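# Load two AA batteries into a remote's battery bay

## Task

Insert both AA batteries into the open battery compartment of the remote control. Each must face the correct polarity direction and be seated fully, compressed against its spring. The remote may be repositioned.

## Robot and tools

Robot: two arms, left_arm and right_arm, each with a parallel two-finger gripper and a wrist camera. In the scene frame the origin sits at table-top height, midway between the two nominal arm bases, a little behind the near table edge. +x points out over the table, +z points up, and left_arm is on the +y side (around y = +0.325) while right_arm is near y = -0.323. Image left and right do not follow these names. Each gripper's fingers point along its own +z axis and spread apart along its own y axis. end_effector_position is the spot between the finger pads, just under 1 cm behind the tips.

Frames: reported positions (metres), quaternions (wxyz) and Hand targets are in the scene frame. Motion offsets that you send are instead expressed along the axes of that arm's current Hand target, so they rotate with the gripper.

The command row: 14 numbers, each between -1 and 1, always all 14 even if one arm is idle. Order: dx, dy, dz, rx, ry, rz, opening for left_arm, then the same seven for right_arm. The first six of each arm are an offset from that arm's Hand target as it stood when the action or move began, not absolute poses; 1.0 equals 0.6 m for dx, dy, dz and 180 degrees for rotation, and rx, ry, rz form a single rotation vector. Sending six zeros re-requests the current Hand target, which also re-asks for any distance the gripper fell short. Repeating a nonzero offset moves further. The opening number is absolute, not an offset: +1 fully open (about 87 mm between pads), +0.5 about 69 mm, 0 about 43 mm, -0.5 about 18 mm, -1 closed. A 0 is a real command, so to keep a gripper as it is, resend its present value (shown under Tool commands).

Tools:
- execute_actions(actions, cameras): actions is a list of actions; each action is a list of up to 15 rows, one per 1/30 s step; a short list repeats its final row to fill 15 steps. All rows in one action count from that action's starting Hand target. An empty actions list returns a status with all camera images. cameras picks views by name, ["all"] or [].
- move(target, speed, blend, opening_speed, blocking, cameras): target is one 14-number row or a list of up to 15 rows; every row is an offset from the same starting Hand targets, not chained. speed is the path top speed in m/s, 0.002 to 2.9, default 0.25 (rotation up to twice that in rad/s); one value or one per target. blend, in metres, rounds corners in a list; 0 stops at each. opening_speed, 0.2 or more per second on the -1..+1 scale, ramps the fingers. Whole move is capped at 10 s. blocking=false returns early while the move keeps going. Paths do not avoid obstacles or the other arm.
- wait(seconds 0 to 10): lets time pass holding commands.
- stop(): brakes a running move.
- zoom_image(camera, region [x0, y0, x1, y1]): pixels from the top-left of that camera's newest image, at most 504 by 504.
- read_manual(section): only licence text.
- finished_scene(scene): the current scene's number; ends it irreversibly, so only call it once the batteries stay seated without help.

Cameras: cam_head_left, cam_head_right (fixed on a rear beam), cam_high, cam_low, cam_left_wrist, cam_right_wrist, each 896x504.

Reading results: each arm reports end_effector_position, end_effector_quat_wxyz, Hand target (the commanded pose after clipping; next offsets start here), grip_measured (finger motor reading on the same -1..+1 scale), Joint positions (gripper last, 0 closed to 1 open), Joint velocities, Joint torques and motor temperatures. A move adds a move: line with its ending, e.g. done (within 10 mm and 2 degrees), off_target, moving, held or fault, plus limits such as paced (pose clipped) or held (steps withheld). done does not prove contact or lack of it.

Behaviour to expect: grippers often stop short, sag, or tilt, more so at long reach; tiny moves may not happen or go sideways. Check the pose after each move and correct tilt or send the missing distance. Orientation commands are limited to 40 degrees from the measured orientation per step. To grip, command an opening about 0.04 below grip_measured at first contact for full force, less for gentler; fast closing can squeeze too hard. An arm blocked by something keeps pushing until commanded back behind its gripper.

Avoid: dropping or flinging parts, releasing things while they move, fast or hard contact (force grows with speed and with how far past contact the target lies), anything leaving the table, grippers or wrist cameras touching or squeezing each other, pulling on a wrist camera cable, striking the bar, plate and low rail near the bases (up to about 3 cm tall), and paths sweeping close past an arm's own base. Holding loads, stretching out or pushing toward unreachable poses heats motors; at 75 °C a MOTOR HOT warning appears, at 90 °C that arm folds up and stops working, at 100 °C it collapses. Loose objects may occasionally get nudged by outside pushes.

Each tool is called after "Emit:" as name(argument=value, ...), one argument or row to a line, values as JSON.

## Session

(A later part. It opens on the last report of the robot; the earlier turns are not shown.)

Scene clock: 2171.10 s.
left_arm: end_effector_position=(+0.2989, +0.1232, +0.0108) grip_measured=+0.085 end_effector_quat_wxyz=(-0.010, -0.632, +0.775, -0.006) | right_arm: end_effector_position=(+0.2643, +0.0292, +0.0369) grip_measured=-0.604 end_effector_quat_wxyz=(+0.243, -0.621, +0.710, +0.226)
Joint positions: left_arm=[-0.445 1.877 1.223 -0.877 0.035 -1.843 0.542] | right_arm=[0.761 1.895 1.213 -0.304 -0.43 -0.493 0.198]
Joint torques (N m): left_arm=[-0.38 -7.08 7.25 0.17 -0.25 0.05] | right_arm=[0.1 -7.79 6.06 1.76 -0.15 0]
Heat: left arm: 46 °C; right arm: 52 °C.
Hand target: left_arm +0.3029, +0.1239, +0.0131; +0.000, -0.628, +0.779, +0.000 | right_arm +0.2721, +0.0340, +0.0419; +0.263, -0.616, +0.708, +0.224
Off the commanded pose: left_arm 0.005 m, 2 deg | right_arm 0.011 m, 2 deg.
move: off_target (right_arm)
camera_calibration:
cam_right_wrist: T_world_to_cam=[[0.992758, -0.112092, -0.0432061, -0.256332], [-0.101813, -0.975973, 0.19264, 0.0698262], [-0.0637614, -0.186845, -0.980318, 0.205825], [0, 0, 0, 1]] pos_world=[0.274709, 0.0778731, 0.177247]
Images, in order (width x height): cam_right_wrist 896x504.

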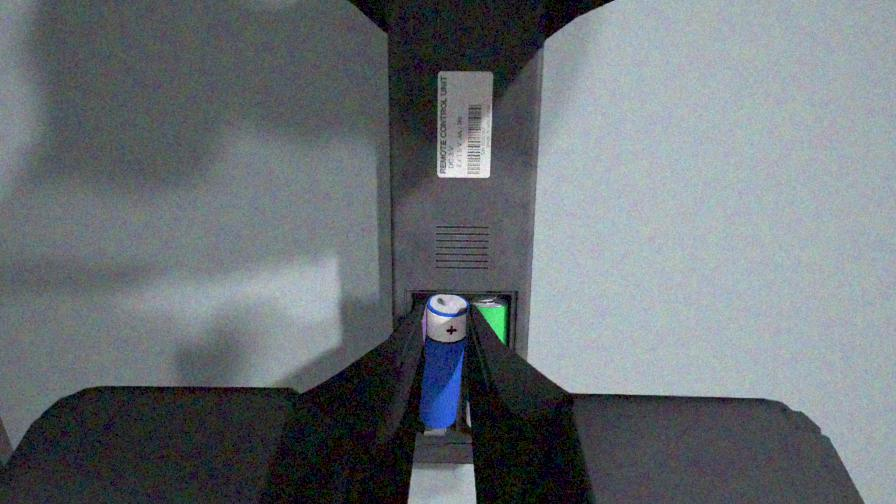

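Emit:
move(
  target=[0,0,0,0,0,0,0.0,-0.003,0.0150,-0.003,0,0,0,-0.64],
  speed=0.08,
  cameras=["cam_right_wrist"],
)

Emit:
zoom_image(
  camera="cam_right_wrist",
  region=[360, 200, 600, 440],
)

Scene clock: 2177.80 s.
left_arm: end_effector_position=(+0.2989, +0.1232, +0.0108) grip_measured=+0.085 end_effector_quat_wxyz=(-0.010, -0.632, +0.775, -0.006) | right_arm: end_effector_position=(+0.2640, +0.0295, +0.0368) grip_measured=-0.605 end_effector_quat_wxyz=(+0.246, -0.616, +0.714, +0.225)
Joint positions: left_arm=[-0.445 1.877 1.223 -0.877 0.035 -1.843 0.542] | right_arm=[0.764 1.891 1.204 -0.291 -0.421 -0.479 0.197]
Joint torques (N m): left_arm=[-0.35 -7.1 7.19 0.16 -0.26 0.05] | right_arm=[0.94 -9.28 5.15 1.69 -0.09 0.04]
Heat: left arm: 46 °C; right arm: 51 °C.
Hand target: left_arm +0.3029, +0.1239, +0.0131; +0.000, -0.628, +0.779, +0.000 | right_arm +0.2633, +0.0355, +0.0443; +0.263, -0.616, +0.708, +0.224
Off the commanded pose: left_arm 0.005 m, 2 deg | right_arm 0.010 m, 2 deg.
move: done
camera_calibration:
cam_right_wrist: T_world_to_cam=[[0.991345, -0.12458, -0.0414161, -0.255392], [-0.114618, -0.975134, 0.189673, 0.0735995], [-0.0640157, -0.183285, -0.980973, 0.205796], [0, 0, 0, 1]] pos_world=[0.274792, 0.077672, 0.177344]
Images, in order (width x height): cam_right_wrist 896x504.

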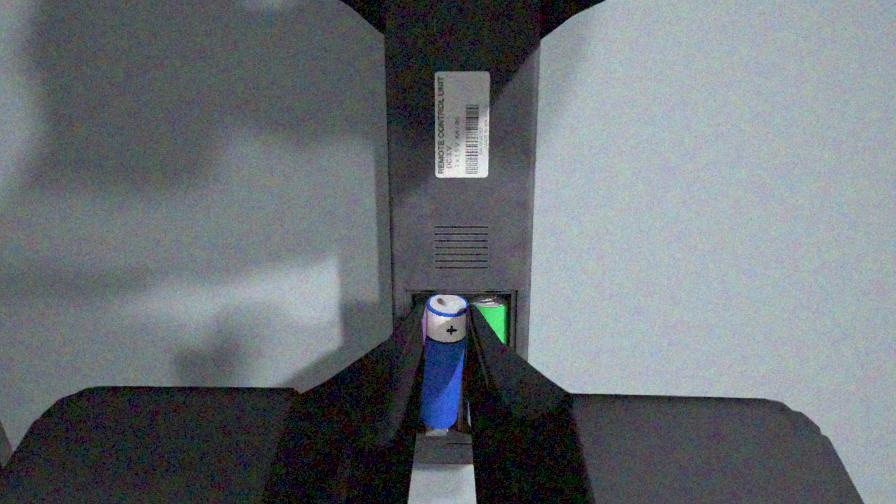

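Scaled by 2.100 from the camera's 896x504 image, which has a finer 1280x720 frame.

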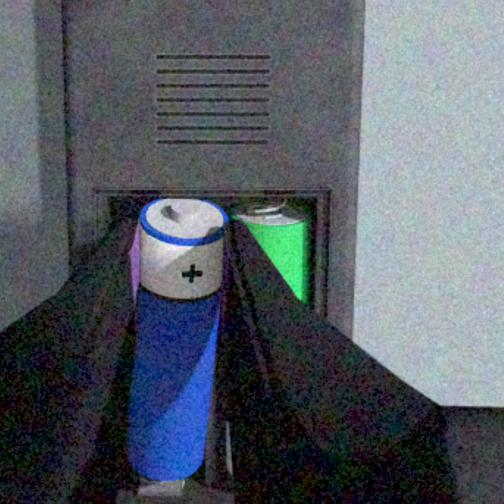

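Emit:
move(
  target=[0,0,0,0,0,0,0.0,-0.006,0.0170,-0.006,0,0,0,-0.64],
  speed=0.08,
  cameras=["cam_right_wrist"],
)

Emit:
zoom_image(
  camera="cam_right_wrist",
  region=[360, 200, 600, 440],
)

Scene clock: 2184.40 s.
left_arm: end_effector_position=(+0.2969, +0.1235, +0.0107) grip_measured=+0.084 end_effector_quat_wxyz=(-0.012, -0.630, +0.777, -0.003) | right_arm: end_effector_position=(+0.2595, +0.0301, +0.0371) grip_measured=-0.605 end_effector_quat_wxyz=(+0.251, -0.617, +0.714, +0.215)
Joint positions: left_arm=[-0.447 1.877 1.223 -0.884 0.035 -1.838 0.542] | right_arm=[0.784 1.874 1.184 -0.277 -0.39 -0.467 0.197]
Joint torques (N m): left_arm=[-0.25 -7.02 7.2 0.26 -0.25 -0.01] | right_arm=[1.14 -10.09 5.35 1.54 -0.31 0.11]
Heat: left arm: 46 °C; right arm: 52 °C.
Hand target: left_arm +0.3029, +0.1239, +0.0131; +0.000, -0.628, +0.779, +0.000 | right_arm +0.2532, +0.0373, +0.0493; +0.263, -0.616, +0.708, +0.224
Off the commanded pose: left_arm 0.006 m, 1 deg | right_arm 0.016 m, 2 deg.
move: off_target (right_arm)
camera_calibration:
cam_right_wrist: T_world_to_cam=[[0.991156, -0.130951, -0.0215002, -0.251261], [-0.124226, -0.972558, 0.196722, 0.0756955], [-0.0466711, -0.192311, -0.980223, 0.201628], [0, 0, 0, 1]] pos_world=[0.267853, 0.0794907, 0.177347]
Images, in order (width x height): cam_right_wrist 896x504.

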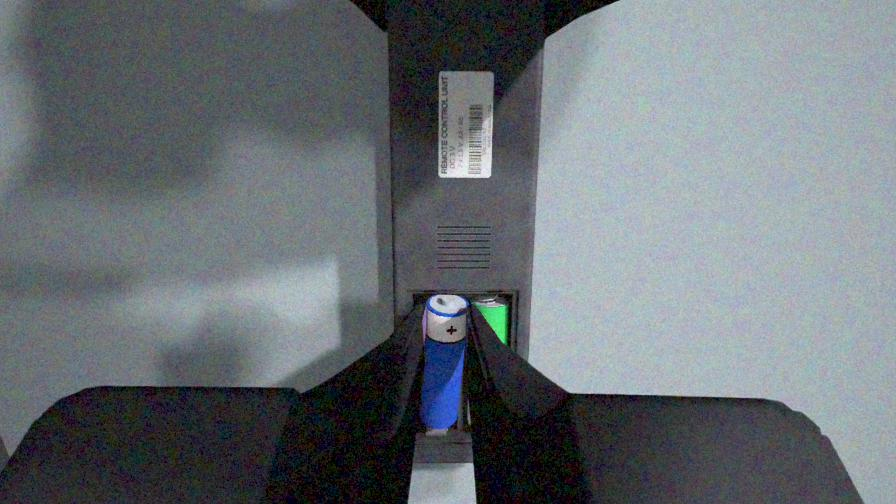

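Scaled by 2.100 from the camera's 896x504 image, which has a finer 1280x720 frame.

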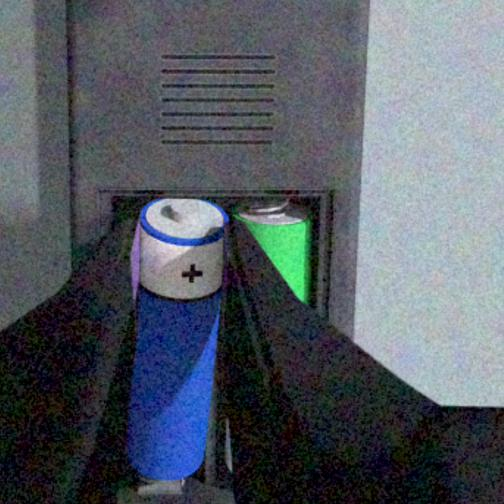

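Emit:
execute_actions(
  actions=[],
  cameras=["cam_right_wrist","cam_left_wrist"],
)

Scene clock: 2219.50 s.
left_arm: end_effector_position=(+0.2968, +0.1236, +0.0107) grip_measured=+0.084 end_effector_quat_wxyz=(-0.012, -0.629, +0.777, -0.003) | right_arm: end_effector_position=(+0.2593, +0.0302, +0.0371) grip_measured=-0.605 end_effector_quat_wxyz=(+0.250, -0.616, +0.715, +0.215)
Joint positions: left_arm=[-0.447 1.877 1.223 -0.884 0.035 -1.836 0.542] | right_arm=[0.784 1.874 1.184 -0.277 -0.39 -0.464 0.197]
Joint velocities: within noise
Joint torques (N m): left_arm=[-0.32 -7.13 7.28 0.22 -0.23 0] | right_arm=[1.18 -10.09 5.35 1.53 -0.29 0.08]
Motor temperatures (°C): left_arm=[28 44 46 28 27 28 32] | right_arm=[26 55 42 46 29 29 28]
Heat: left arm: 46 °C; right arm: 55 °C.
Hand target: left_arm +0.3029, +0.1239, +0.0131; +0.000, -0.628, +0.779, +0.000 | right_arm +0.2532, +0.0373, +0.0493; +0.263, -0.616, +0.708, +0.224
Tool commands: left_gripper/opening=+0.0 right_gripper/opening=-0.64
Off the commanded pose: left_arm 0.007 m, 1 deg | right_arm 0.015 m, 2 deg.
camera_calibration:
cam_left_wrist: T_world_to_cam=[[0.976864, -0.212751, -0.0217538, -0.261819], [-0.11162, -0.593977, 0.796701, 0.117118], [-0.18242, -0.775841, -0.603982, 0.298726], [0, 0, 0, 1]] pos_world=[0.323328, 0.245627, 0.0814218]
cam_right_wrist: T_world_to_cam=[[0.990741, -0.133685, -0.023654, -0.250849], [-0.126502, -0.972291, 0.196592, 0.0763453], [-0.04928, -0.191779, -0.9802, 0.202295], [0, 0, 0, 1]] pos_world=[0.268154, 0.0794909, 0.177347]
Images, in order (width x height): cam_left_wrist 896x504, cam_right_wrist 896x504.

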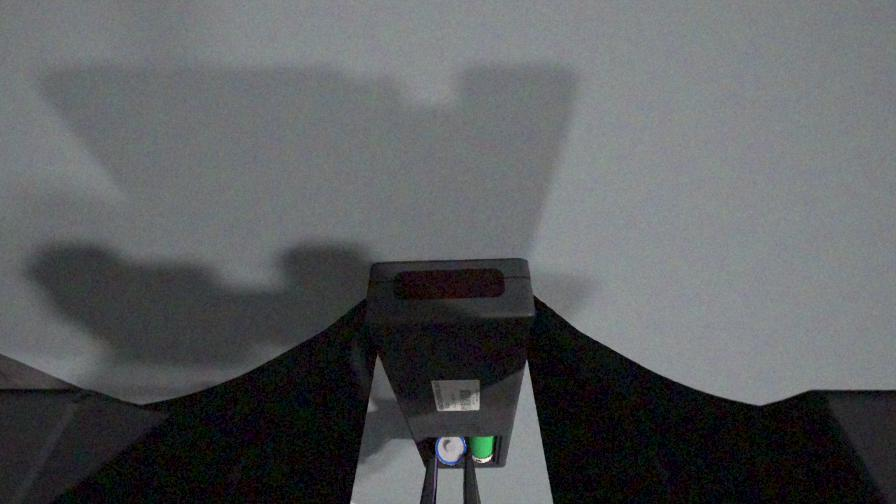

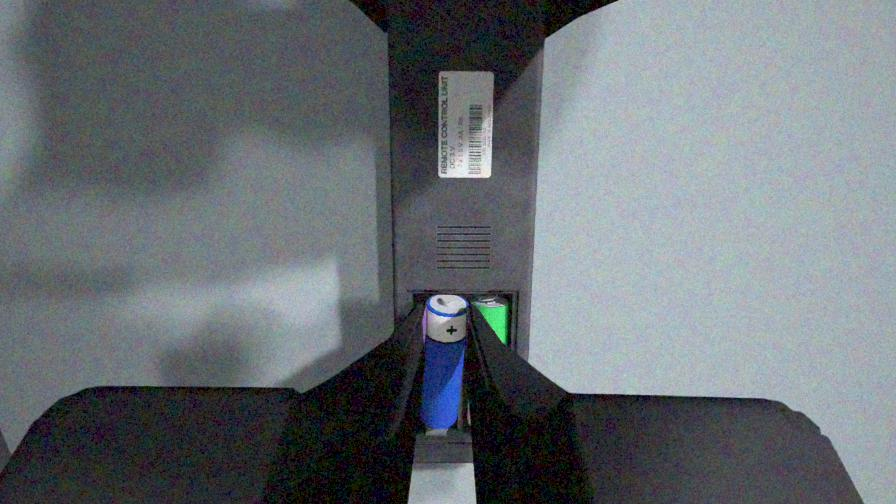

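Emit:
move(
  target=[
    [0,0,0,0,0,0,0,0,0,0,0,0,0,-0.5],
    [0,0,0,0,0,0,0,-0.0319,-0.0251,-0.0354,0,0,0,-0.5],
  ],
  speed=0.06,
  opening_speed=0.3,
  cameras=["cam_right_wrist"],
)

Scene clock: 2239.07 s.
left_arm: end_effector_position=(+0.2965, +0.1237, +0.0107) grip_measured=+0.081 end_effector_quat_wxyz=(-0.012, -0.629, +0.778, -0.002) | right_arm: end_effector_position=(+0.2610, +0.0307, +0.0506) grip_measured=-0.500 end_effector_quat_wxyz=(+0.238, -0.616, +0.720, +0.213)
Joint positions: left_arm=[-0.447 1.877 1.223 -0.885 0.035 -1.835 0.54] | right_arm=[0.781 1.874 1.255 -0.375 -0.39 -0.466 0.25]
Joint torques (N m): left_arm=[-0.34 -7.1 7.3 0.26 -0.23 -0.03] | right_arm=[-0.92 -10.67 9.61 1.19 -0.53 -0.19]
Motor temperatures (°C): left_arm=[28 44 47 28 27 28 32] | right_arm=[26 56 42 46 29 29 28]
Heat: left arm: 47 °C; right arm: 56 °C.
Hand target: left_arm +0.3029, +0.1239, +0.0131; +0.000, -0.628, +0.779, +0.000 | right_arm +0.2680, +0.0360, +0.0780; +0.263, -0.616, +0.708, +0.224
Off the commanded pose: left_arm 0.007 m, 1 deg | right_arm 0.029 m, 3 deg.
move: off_target (right_arm)
camera_calibration:
cam_right_wrist: T_world_to_cam=[[0.989921, -0.136544, -0.0375889, -0.251111], [-0.125217, -0.967855, 0.218124, 0.0727897], [-0.0661641, -0.211219, -0.975197, 0.220457], [0, 0, 0, 1]] pos_world=[0.272281, 0.0827269, 0.189673]
Images, in order (width x height): cam_right_wrist 896x504.

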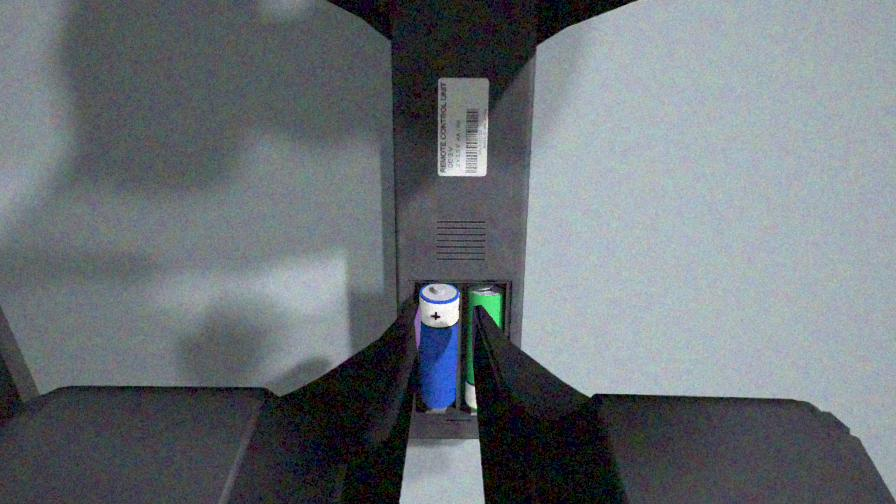

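Emit:
move(
  target=[
    [0,0,0,0,0,0,0,0,0,0,0,0,0,-0.74],
    [0,0,0,0,0,0,0,0.0363,0.0070,0.0412,0,0,0,-0.74],
  ],
  speed=0.06,
  opening_speed=0.3,
  cameras=["cam_right_wrist"],
)

Emit:
zoom_image(
  camera="cam_right_wrist",
  region=[350, 240, 600, 440],
)

Scene clock: 2253.83 s.
left_arm: end_effector_position=(+0.2989, +0.1265, +0.0108) grip_measured=+0.081 end_effector_quat_wxyz=(-0.009, -0.631, +0.775, -0.002) | right_arm: end_effector_position=(+0.2608, +0.0299, +0.0430) grip_measured=-0.740 end_effector_quat_wxyz=(+0.246, -0.616, +0.717, +0.215)
Joint positions: left_arm=[-0.439 1.877 1.224 -0.885 0.029 -1.835 0.54] | right_arm=[0.78 1.872 1.212 -0.316 -0.393 -0.466 0.13]
Joint torques (N m): left_arm=[-0.24 -7.02 7.19 0.25 -0.19 0] | right_arm=[0.03 -7.62 5.08 1.89 -0.42 -0.1]
Motor temperatures (°C): left_arm=[28 44 47 28 27 28 32] | right_arm=[26 55 43 45 29 29 28]
Heat: left arm: 47 °C; right arm: 55 °C.
Hand target: left_arm +0.3029, +0.1240, +0.0131; +0.000, -0.628, +0.779, +0.000 | right_arm +0.2640, +0.0360, +0.0451; +0.263, -0.616, +0.708, +0.224
Off the commanded pose: left_arm 0.005 m, 1 deg | right_arm 0.007 m, 2 deg.
move: done
camera_calibration:
cam_right_wrist: T_world_to_cam=[[0.990381, -0.135062, -0.0300541, -0.251758], [-0.126271, -0.971045, 0.202796, 0.074759], [-0.056574, -0.197051, -0.97876, 0.210146], [0, 0, 0, 1]] pos_world=[0.270665, 0.0800009, 0.182955]
Images, in order (width x height): cam_right_wrist 896x504.

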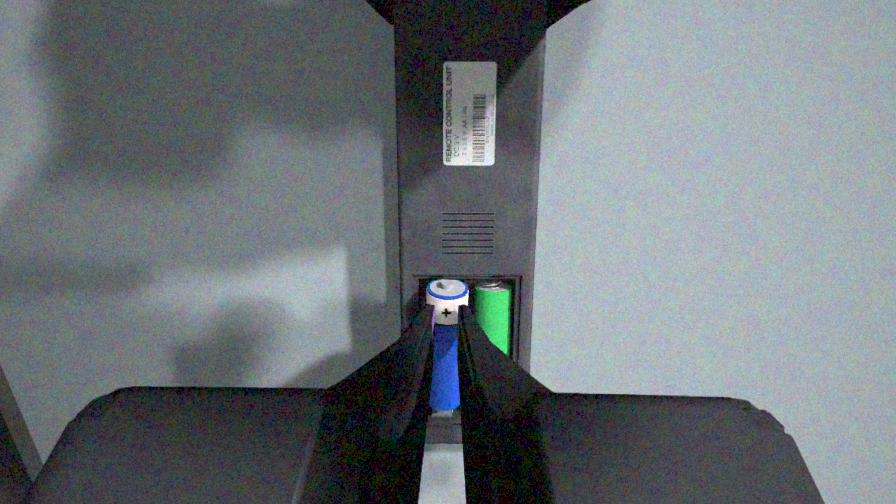

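Scaled by 2.016 from the camera's 896x504 image, which has a finer 1280x720 frame.

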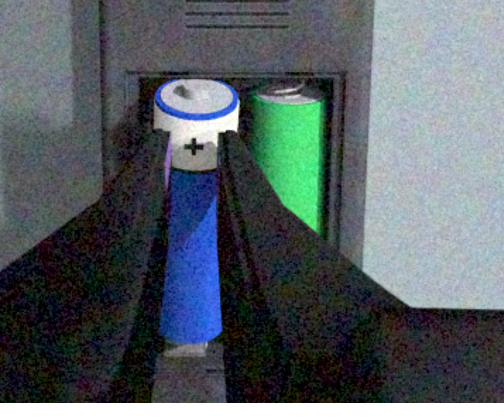

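Emit:
move(
  target=[
    [0,0,0,0,0,0,0,0.0324,0.0003,0.0381,0,0,0,-0.74],
    [0,0,0,0,0,0,0,0.0648,0.0007,0.0762,0,0,0,-0.74],
  ],
  speed=0.06,
  cameras=["cam_right_wrist"],
)

Emit:
zoom_image(
  camera="cam_right_wrist",
  region=[350, 240, 600, 440],
)

Scene clock: 2266.40 s.
left_arm: end_effector_position=(+0.3038, +0.1311, +0.0106) grip_measured=+0.076 end_effector_quat_wxyz=(+0.007, -0.632, +0.775, +0.001) | right_arm: end_effector_position=(+0.2783, +0.0565, +0.0334) grip_measured=-0.740 end_effector_quat_wxyz=(+0.324, -0.614, +0.677, +0.243)
Joint positions: left_arm=[-0.437 1.877 1.229 -0.882 -0.003 -1.835 0.538] | right_arm=[0.777 1.914 1.12 -0.002 -0.435 -0.463 0.13]
Joint torques (N m): left_arm=[-0.31 -7.04 6.6 0.24 0.11 -0.02] | right_arm=[0.43 -2.71 2.8 1.19 0.13 -0.08]
Heat: left arm: 46 °C; right arm: 52 °C.
Hand target: left_arm +0.3029, +0.1239, +0.0131; +0.000, -0.627, +0.779, +0.000 | right_arm +0.2640, +0.0361, -0.0150; +0.263, -0.616, +0.708, +0.224
Off the commanded pose: left_arm 0.008 m, 1 deg | right_arm 0.054 m, 8 deg.
move: off_target (right_arm)
camera_calibration:
cam_right_wrist: T_world_to_cam=[[0.992963, -0.108425, 0.0476184, -0.270603], [-0.110339, -0.993105, 0.0395906, 0.106978], [0.0429975, -0.0445662, -0.998081, 0.17132], [0, 0, 0, 1]] pos_world=[0.273137, 0.084535, 0.179642]
Images, in order (width x height): cam_right_wrist 896x504.

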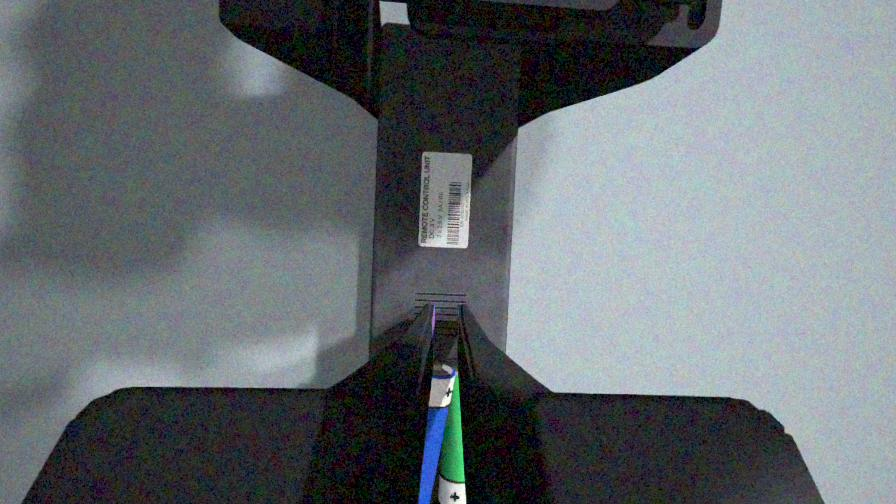

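Scaled by 2.016 from the camera's 896x504 image, which has a finer 1280x720 frame.

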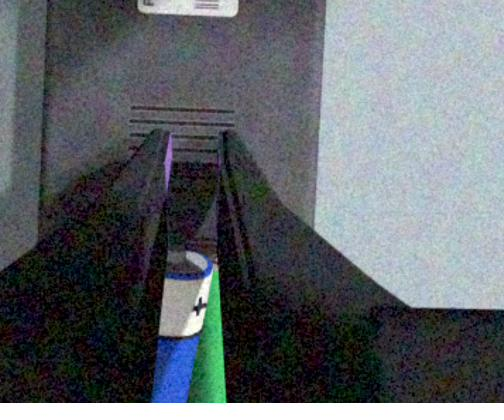

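Emit:
move(
  target=[0,0,0,0,0,0,0,-0.1087,-0.0078,-0.1263,0,0,0,-0.74],
  speed=0.1,
  cameras=["cam_right_wrist","cam_left_wrist"],
)

Emit:
zoom_image(
  camera="cam_right_wrist",
  region=[350, 240, 600, 440],
)

Emit:
zoom_image(
  camera="cam_left_wrist",
  region=[350, 360, 560, 504],
)

Scene clock: 2278.80 s.
left_arm: end_effector_position=(+0.3007, +0.1262, +0.0107) grip_measured=+0.076 end_effector_quat_wxyz=(+0.006, -0.626, +0.780, +0.001) | right_arm: end_effector_position=(+0.2542, +0.0364, +0.0611) grip_measured=-0.740 end_effector_quat_wxyz=(+0.235, -0.619, +0.712, +0.233)
Joint positions: left_arm=[-0.453 1.877 1.229 -0.882 -0.001 -1.835 0.538] | right_arm=[0.784 1.861 1.275 -0.402 -0.432 -0.466 0.13]
Joint torques (N m): left_arm=[0.29 -7.08 6.69 0.21 0.11 -0.02] | right_arm=[-1.22 -10.33 9.54 1.2 -0.06 -0.18]
Heat: left arm: 46 °C; right arm: 51 °C.
Hand target: left_arm +0.3029, +0.1240, +0.0131; +0.000, -0.627, +0.779, +0.000 | right_arm +0.2681, +0.0361, +0.0851; +0.263, -0.616, +0.708, +0.224
Off the commanded pose: left_arm 0.004 m, 1 deg | right_arm 0.028 m, 3 deg.
move: off_target (right_arm)
camera_calibration:
cam_left_wrist: T_world_to_cam=[[0.975576, -0.219603, -0.00519309, -0.264014], [-0.134346, -0.615197, 0.776842, 0.128786], [-0.173792, -0.75717, -0.629674, 0.296787], [0, 0, 0, 1]] pos_world=[0.326447, 0.245968, 0.0854619]
cam_right_wrist: T_world_to_cam=[[0.991855, -0.109711, -0.0647105, -0.242914], [-0.0952946, -0.976258, 0.194524, 0.0693902], [-0.0845156, -0.186773, -0.978761, 0.235471], [0, 0, 0, 1]] pos_world=[0.267449, 0.085072, 0.201253]
Images, in order (width x height): cam_left_wrist 896x504, cam_right_wrist 896x504.

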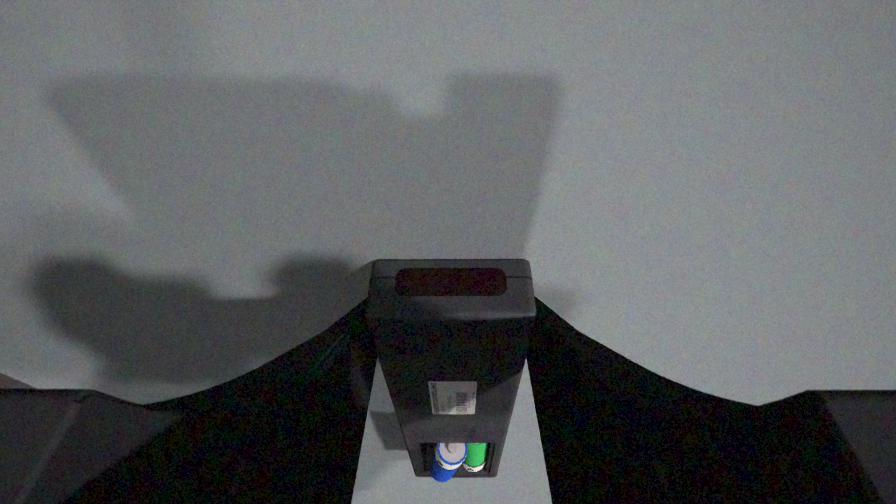

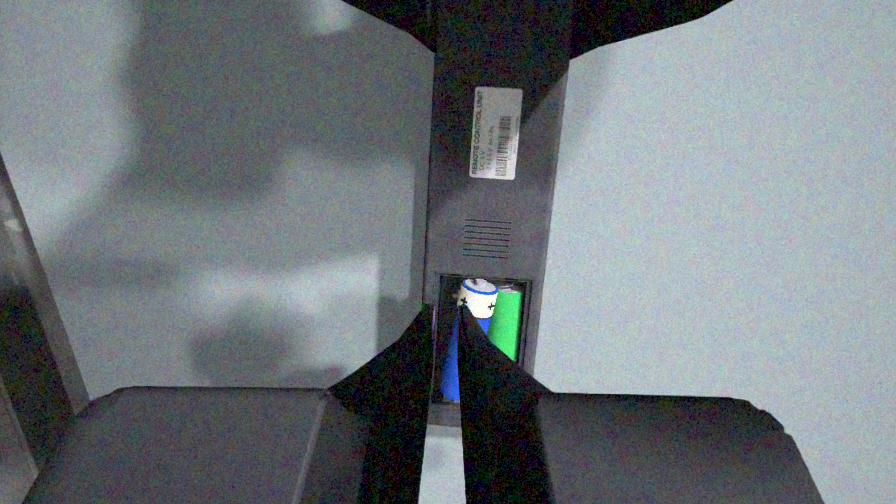

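Scaled by 2.016 from the camera's 896x504 image, which has a finer 1280x720 frame.

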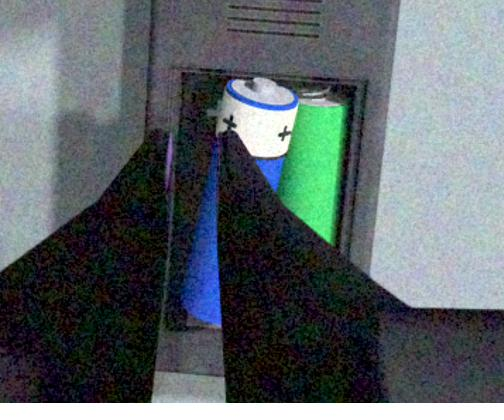

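Scaled by 2.400 from the camera's 896x504 image, which has a finer 1280x720 frame.

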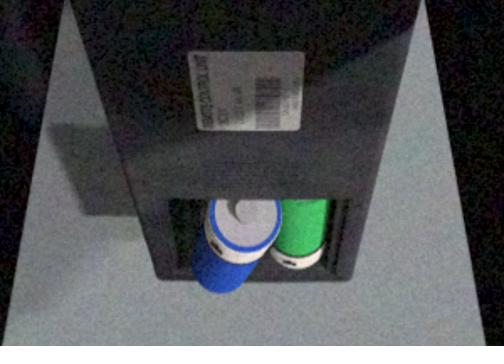

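Emit:
move(
  target=[
    [0,0,0,0,0,0,0,0,0,0,0,0,0,-0.3],
    [0,0,0,0,0,0,0,0.0322,-0.0047,0.0451,0,0,0,-0.3],
  ],
  speed=0.08,
  opening_speed=0.6,
  cameras=["cam_right_wrist"],
)

Emit:
zoom_image(
  camera="cam_right_wrist",
  region=[350, 240, 600, 440],
)

Scene clock: 2313.53 s.
left_arm: end_effector_position=(+0.3007, +0.1262, +0.0107) grip_measured=+0.076 end_effector_quat_wxyz=(+0.006, -0.626, +0.780, +0.001) | right_arm: end_effector_position=(+0.2551, +0.0365, +0.0452) grip_measured=-0.300 end_effector_quat_wxyz=(+0.234, -0.619, +0.713, +0.233)
Joint positions: left_arm=[-0.453 1.877 1.229 -0.882 -0.001 -1.835 0.538] | right_arm=[0.784 1.889 1.246 -0.349 -0.432 -0.466 0.35]
Joint torques (N m): left_arm=[0.2 -7.12 6.71 0.22 0.1 -0.04] | right_arm=[-1.18 -8.09 6.35 1.82 -0.05 -0.17]
Heat: left arm: 46 °C; right arm: 52 °C.
Hand target: left_arm +0.3029, +0.1240, +0.0131; +0.000, -0.627, +0.779, +0.000 | right_arm +0.2714, +0.0384, +0.0519; +0.263, -0.616, +0.708, +0.224
Off the commanded pose: left_arm 0.004 m, 1 deg | right_arm 0.018 m, 4 deg.
move: off_target (right_arm)
camera_calibration:
cam_right_wrist: T_world_to_cam=[[0.991725, -0.109725, -0.0666519, -0.244803], [-0.0946807, -0.97572, 0.197499, 0.0722594], [-0.0867042, -0.189554, -0.978035, 0.220691], [0, 0, 0, 1]] pos_world=[0.268753, 0.0854769, 0.185256]
Images, in order (width x height): cam_right_wrist 896x504.

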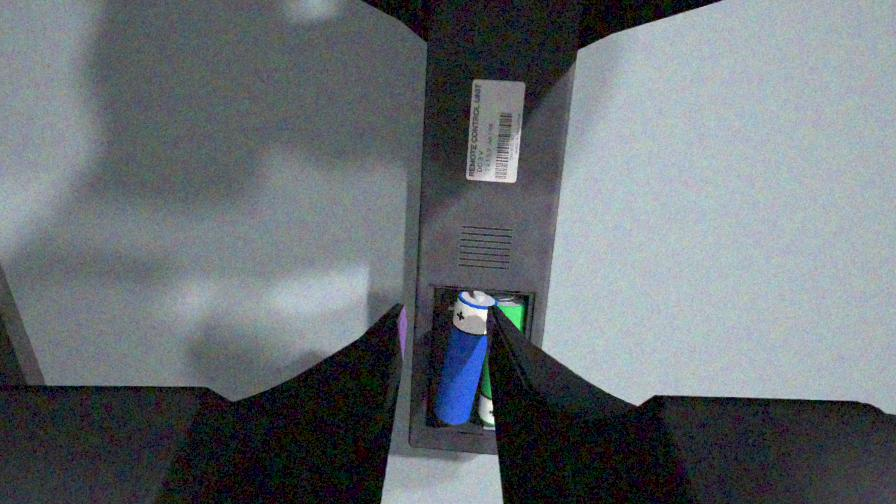

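Scaled by 2.016 from the camera's 896x504 image, which has a finer 1280x720 frame.

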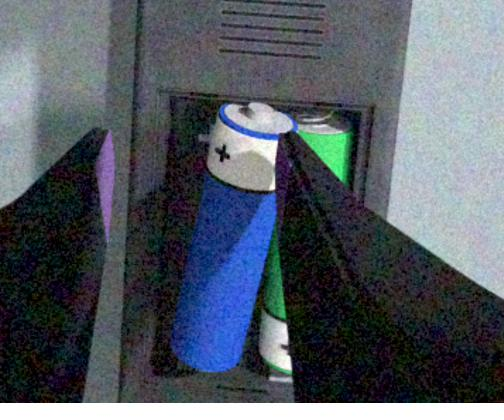

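Emit:
move(
  target=[0,0,0,0,0,0,0,-0.0082,-0.0166,-0.006,0,0,0,-0.3],
  speed=0.08,
  cameras=["cam_right_wrist"],
)

Emit:
zoom_image(
  camera="cam_right_wrist",
  region=[350, 240, 600, 440],
)

Scene clock: 2320.63 s.
left_arm: end_effector_position=(+0.3007, +0.1262, +0.0107) grip_measured=+0.076 end_effector_quat_wxyz=(+0.006, -0.626, +0.780, +0.001) | right_arm: end_effector_position=(+0.2659, +0.0334, +0.0444) grip_measured=-0.300 end_effector_quat_wxyz=(+0.238, -0.618, +0.714, +0.228)
Joint positions: left_arm=[-0.453 1.877 1.229 -0.882 -0.001 -1.835 0.538] | right_arm=[0.763 1.903 1.259 -0.349 -0.432 -0.482 0.35]
Joint torques (N m): left_arm=[0.28 -7.19 6.68 0.24 0.1 -0.02] | right_arm=[-0.98 -7.87 9.63 1.45 -0.18 -0.19]
Heat: left arm: 46 °C; right arm: 52 °C.
Hand target: left_arm +0.3029, +0.1240, +0.0131; +0.000, -0.627, +0.779, +0.000 | right_arm +0.2815, +0.0384, +0.0579; +0.263, -0.616, +0.708, +0.224
Off the commanded pose: left_arm 0.004 m, 1 deg | right_arm 0.021 m, 3 deg.
move: off_target (right_arm)
camera_calibration:
cam_right_wrist: T_world_to_cam=[[0.991422, -0.118326, -0.0555135, -0.256055], [-0.105343, -0.974829, 0.196498, 0.073274], [-0.0773669, -0.188964, -0.978932, 0.217754], [0, 0, 0, 1]] pos_world=[0.278425, 0.0822794, 0.184553]
Images, in order (width x height): cam_right_wrist 896x504.

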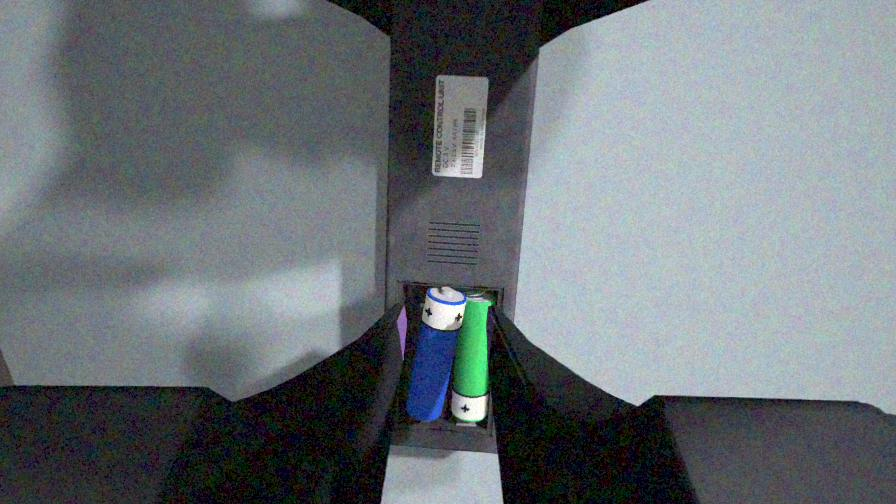

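Scaled by 2.016 from the camera's 896x504 image, which has a finer 1280x720 frame.

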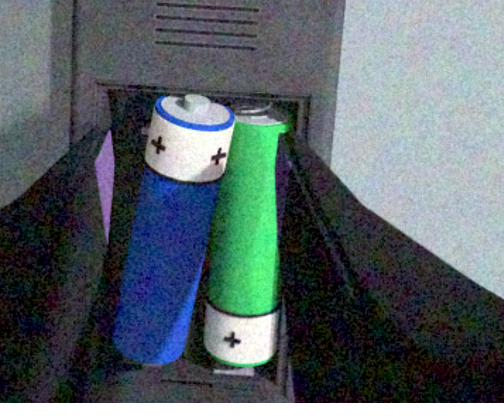

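Emit:
move(
  target=[
    [0,0,0,0,0,0,0,0.0196,0.0019,0.0227,0,0,0,-0.3],
    [0,0,0,0,0,0,0,0.019,0.033,0.0228,0,0,0,-0.3],
  ],
  speed=0.05,
  cameras=["cam_right_wrist"],
)

Emit:
zoom_image(
  camera="cam_right_wrist",
  region=[350, 240, 600, 440],
)

Scene clock: 2329.97 s.
left_arm: end_effector_position=(+0.2995, +0.1268, +0.0106) grip_measured=+0.076 end_effector_quat_wxyz=(+0.005, -0.626, +0.780, +0.003) | right_arm: end_effector_position=(+0.2637, +0.0367, +0.0315) grip_measured=-0.300 end_effector_quat_wxyz=(+0.249, -0.620, +0.710, +0.223)
Joint positions: left_arm=[-0.453 1.877 1.229 -0.888 -0.001 -1.835 0.538] | right_arm=[0.78 1.912 1.209 -0.264 -0.412 -0.474 0.35]
Joint torques (N m): left_arm=[0.32 -7.1 6.71 0.28 0.09 -0.01] | right_arm=[0.76 -9.66 5.12 1.6 -0.11 0.11]
Heat: left arm: 46 °C; right arm: 52 °C.
Hand target: left_arm +0.3029, +0.1240, +0.0131; +0.000, -0.628, +0.779, +0.000 | right_arm +0.2620, +0.0414, +0.0400; +0.263, -0.616, +0.708, +0.224
Off the commanded pose: left_arm 0.005 m, 1 deg | right_arm 0.010 m, 2 deg.
move: done
camera_calibration:
cam_right_wrist: T_world_to_cam=[[0.992538, -0.117451, -0.0327517, -0.255175], [-0.109373, -0.97632, 0.186645, 0.0802512], [-0.0538978, -0.18167, -0.981881, 0.199183], [0, 0, 0, 1]] pos_world=[0.272784, 0.0845662, 0.172239]
Images, in order (width x height): cam_right_wrist 896x504.

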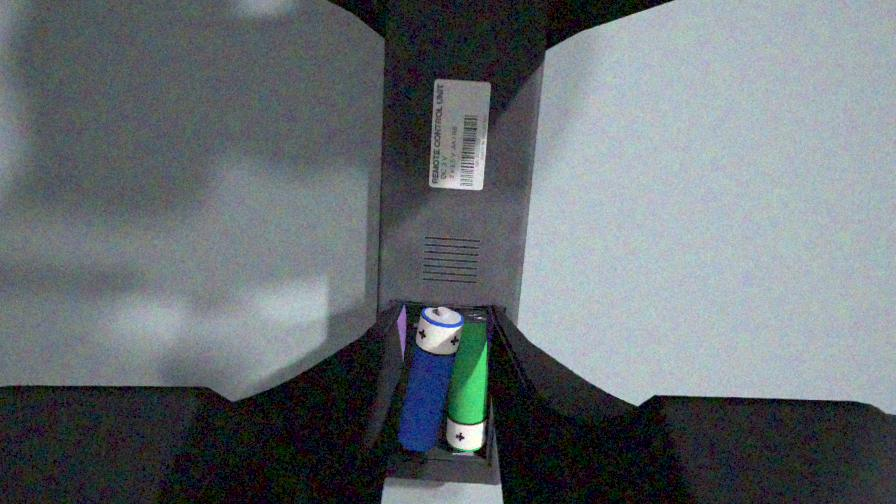

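Scaled by 2.016 from the camera's 896x504 image, which has a finer 1280x720 frame.

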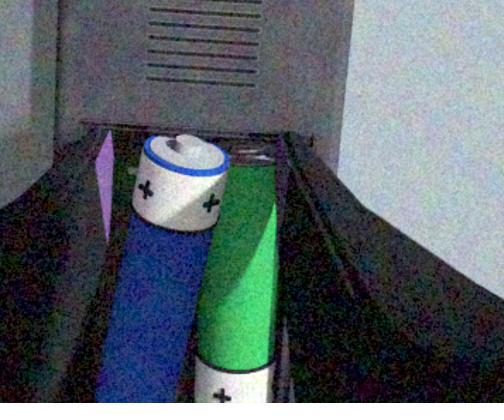

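Emit:
move(
  target=[0,0,0,0,0,0,0,-0.0216,0,-0.0254,0,0,0,-0.3],
  speed=0.05,
  cameras=["cam_right_wrist"],
)

Emit:
zoom_image(
  camera="cam_right_wrist",
  region=[350, 240, 600, 440],
)

Scene clock: 2342.40 s.
left_arm: end_effector_position=(+0.2992, +0.1269, +0.0106) grip_measured=+0.076 end_effector_quat_wxyz=(+0.005, -0.626, +0.780, +0.004) | right_arm: end_effector_position=(+0.2560, +0.0365, +0.0353) grip_measured=-0.300 end_effector_quat_wxyz=(+0.243, -0.622, +0.710, +0.223)
Joint positions: left_arm=[-0.453 1.877 1.229 -0.889 -0.001 -1.835 0.538] | right_arm=[0.794 1.895 1.209 -0.291 -0.407 -0.468 0.35]
Joint torques (N m): left_arm=[0.25 -7.1 6.69 0.29 0.11 -0.04] | right_arm=[0.13 -10.73 9.18 1.16 -0.17 0.04]
Heat: left arm: 46 °C; right arm: 53 °C.
Hand target: left_arm +0.3029, +0.1240, +0.0131; +0.000, -0.628, +0.779, +0.000 | right_arm +0.2618, +0.0414, +0.0600; +0.263, -0.616, +0.708, +0.224
Off the commanded pose: left_arm 0.005 m, 1 deg | right_arm 0.026 m, 2 deg.
move: off_target (right_arm)
camera_calibration:
cam_right_wrist: T_world_to_cam=[[0.992963, -0.111679, -0.0394052, -0.247524], [-0.101831, -0.975034, 0.19733, 0.0761736], [-0.060459, -0.191928, -0.979545, 0.20452], [0, 0, 0, 1]] pos_world=[0.265904, 0.0858819, 0.175551]
Images, in order (width x height): cam_right_wrist 896x504.

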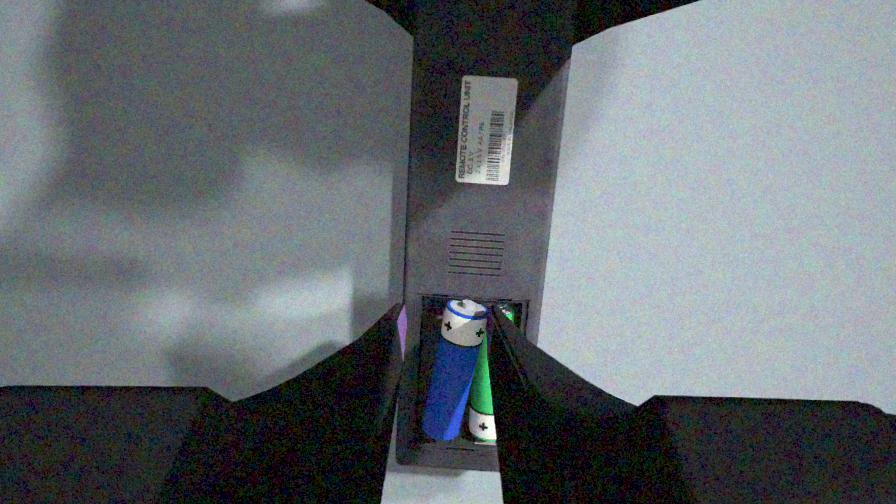

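Scaled by 2.016 from the camera's 896x504 image, which has a finer 1280x720 frame.

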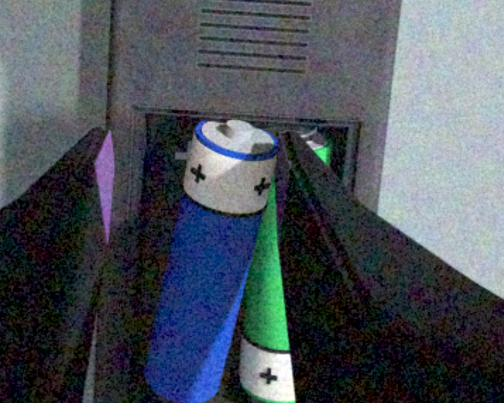

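Emit:
move(
  target=[0,0,0,0,0,0,0,0.0008,0.02,-0.0009,0,0,0,-0.3],
  speed=0.05,
  cameras=["cam_right_wrist"],
)

Emit:
zoom_image(
  camera="cam_right_wrist",
  region=[350, 240, 600, 440],
)

Scene clock: 2347.90 s.
left_arm: end_effector_position=(+0.2992, +0.1269, +0.0106) grip_measured=+0.076 end_effector_quat_wxyz=(+0.005, -0.626, +0.780, +0.004) | right_arm: end_effector_position=(+0.2483, +0.0442, +0.0462) grip_measured=-0.300 end_effector_quat_wxyz=(+0.250, -0.622, +0.706, +0.228)
Joint positions: left_arm=[-0.453 1.877 1.229 -0.889 -0.001 -1.835 0.538] | right_arm=[0.818 1.868 1.209 -0.291 -0.401 -0.446 0.35]
Joint torques (N m): left_arm=[0.25 -7.12 6.69 0.29 0.1 -0.04] | right_arm=[0.27 -10.58 6.01 1.33 -0.06 0.05]
Heat: left arm: 46 °C; right arm: 53 °C.
Hand target: left_arm +0.3029, +0.1240, +0.0131; +0.000, -0.628, +0.779, +0.000 | right_arm +0.2499, +0.0424, +0.0600; +0.263, -0.616, +0.708, +0.224
Off the commanded pose: left_arm 0.005 m, 1 deg | right_arm 0.014 m, 2 deg.
move: off_target (right_arm)
camera_calibration:
cam_right_wrist: T_world_to_cam=[[0.993757, -0.106337, -0.0337517, -0.239287], [-0.0986799, -0.978932, 0.178757, 0.0809944], [-0.0520491, -0.17431, -0.983314, 0.213446], [0, 0, 0, 1]] pos_world=[0.256895, 0.0910488, 0.18733]
Images, in order (width x height): cam_right_wrist 896x504.

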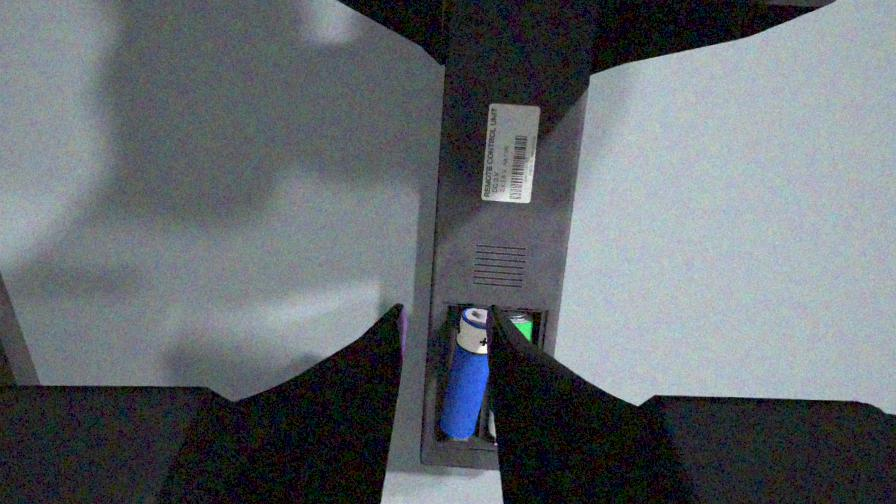

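Scaled by 2.016 from the camera's 896x504 image, which has a finer 1280x720 frame.

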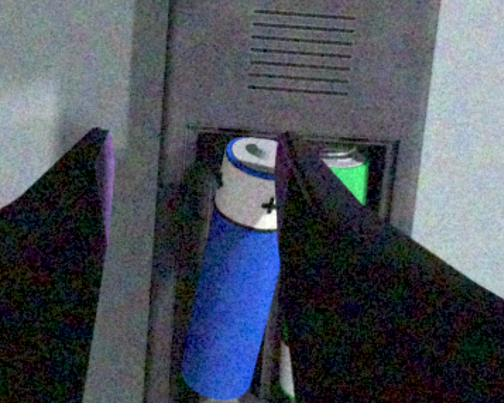

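Emit:
move(
  target=[
    [0,0,0,0,0,0,0,0,0,0,0,0,0,-0.74],
    [0,0,0,0,0,0,0,0.0145,-0.0222,0.0053,0,0,0,-0.74],
  ],
  speed=0.05,
  opening_speed=0.4,
  cameras=["cam_right_wrist"],
)

Emit:
zoom_image(
  camera="cam_right_wrist",
  region=[350, 240, 600, 440],
)

Scene clock: 2366.90 s.
left_arm: end_effector_position=(+0.2992, +0.1269, +0.0106) grip_measured=+0.076 end_effector_quat_wxyz=(+0.005, -0.626, +0.780, +0.004) | right_arm: end_effector_position=(+0.2575, +0.0380, +0.0466) grip_measured=-0.740 end_effector_quat_wxyz=(+0.255, -0.617, +0.711, +0.224)
Joint positions: left_arm=[-0.453 1.877 1.229 -0.889 -0.001 -1.835 0.538] | right_arm=[0.794 1.868 1.209 -0.291 -0.401 -0.454 0.13]
Joint torques (N m): left_arm=[0.24 -7.12 6.68 0.29 0.1 -0.03] | right_arm=[-0.88 -8.36 6.17 1.46 -0.3 -0.18]
Heat: left arm: 46 °C; right arm: 54 °C.
Hand target: left_arm +0.3029, +0.1240, +0.0131; +0.000, -0.628, +0.779, +0.000 | right_arm +0.2625, +0.0360, +0.0521; +0.263, -0.616, +0.708, +0.224
Off the commanded pose: left_arm 0.005 m, 1 deg | right_arm 0.008 m, 1 deg.
move: done
camera_calibration:
cam_right_wrist: T_world_to_cam=[[0.991829, -0.124489, -0.0279058, -0.248211], [-0.117609, -0.976952, 0.178137, 0.080548], [-0.0494386, -0.173399, -0.98361, 0.212588], [0, 0, 0, 1]] pos_world=[0.266166, 0.0846546, 0.187828]
Images, in order (width x height): cam_right_wrist 896x504.

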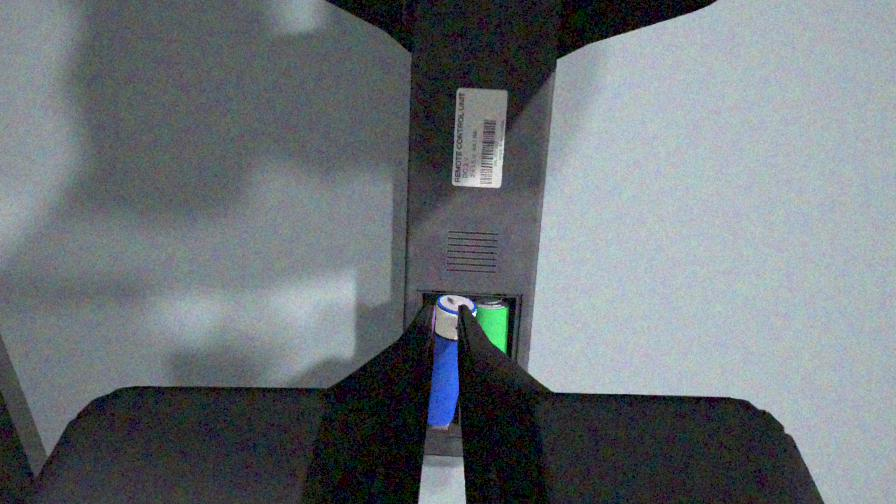

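Scaled by 2.016 from the camera's 896x504 image, which has a finer 1280x720 frame.

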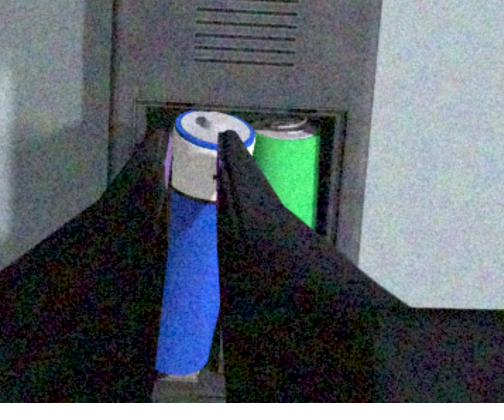

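Emit:
move(
  target=[0,0,0,0,0,0,0,0.0424,-0.0015,0.0295,0,0,0,-0.74],
  speed=0.05,
  cameras=["cam_right_wrist"],
)

Emit:
zoom_image(
  camera="cam_right_wrist",
  region=[350, 240, 600, 440],
)

Scene clock: 2377.33 s.
left_arm: end_effector_position=(+0.3013, +0.1295, +0.0106) grip_measured=+0.076 end_effector_quat_wxyz=(+0.005, -0.630, +0.777, +0.003) | right_arm: end_effector_position=(+0.2675, +0.0371, +0.0402) grip_measured=-0.739 end_effector_quat_wxyz=(+0.283, -0.612, +0.702, +0.230)
Joint positions: left_arm=[-0.444 1.877 1.229 -0.888 -0.001 -1.835 0.538] | right_arm=[0.771 1.866 1.144 -0.17 -0.417 -0.461 0.13]
Joint torques (N m): left_arm=[0.25 -7.17 6.63 0.28 0.1 -0.03] | right_arm=[-0.55 -5.72 3.82 1.47 -0.21 -0.21]
Heat: left arm: 46 °C; right arm: 53 °C.
Hand target: left_arm +0.3029, +0.1240, +0.0131; +0.000, -0.628, +0.779, +0.000 | right_arm +0.2625, +0.0280, +0.0221; +0.263, -0.616, +0.708, +0.224
Off the commanded pose: left_arm 0.006 m, 1 deg | right_arm 0.021 m, 3 deg.
move: off_target (right_arm)
camera_calibration:
cam_right_wrist: T_world_to_cam=[[0.991616, -0.12922, 0.000577387, -0.25925], [-0.128301, -0.98401, 0.123544, 0.0873527], [-0.0153963, -0.122583, -0.992339, 0.195903], [0, 0, 0, 1]] pos_world=[0.2713, 0.0764698, 0.18376]
Images, in order (width x height): cam_right_wrist 896x504.

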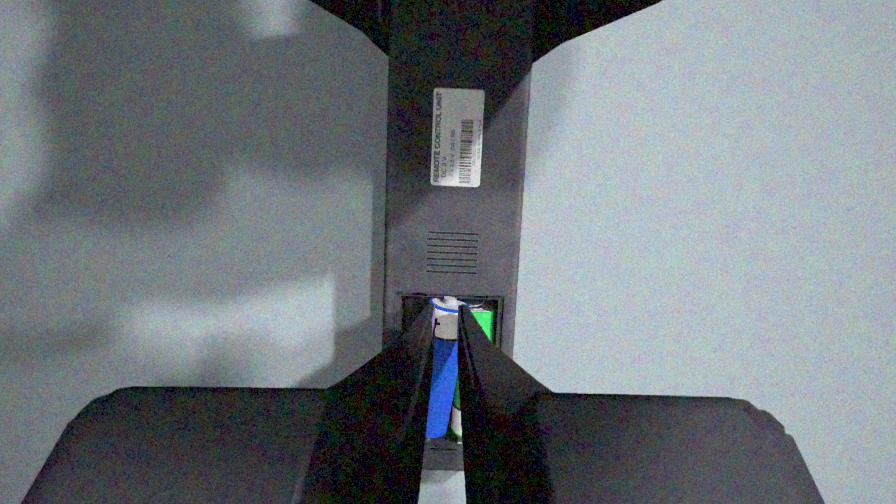

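Scaled by 2.016 from the camera's 896x504 image, which has a finer 1280x720 frame.

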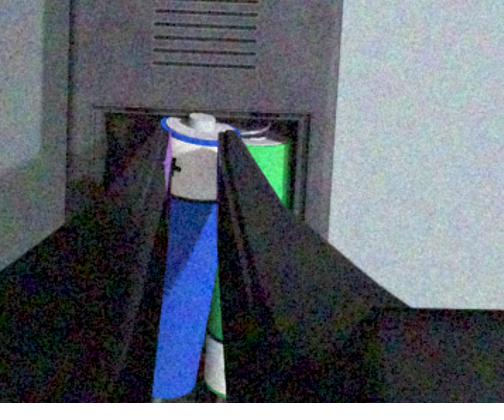

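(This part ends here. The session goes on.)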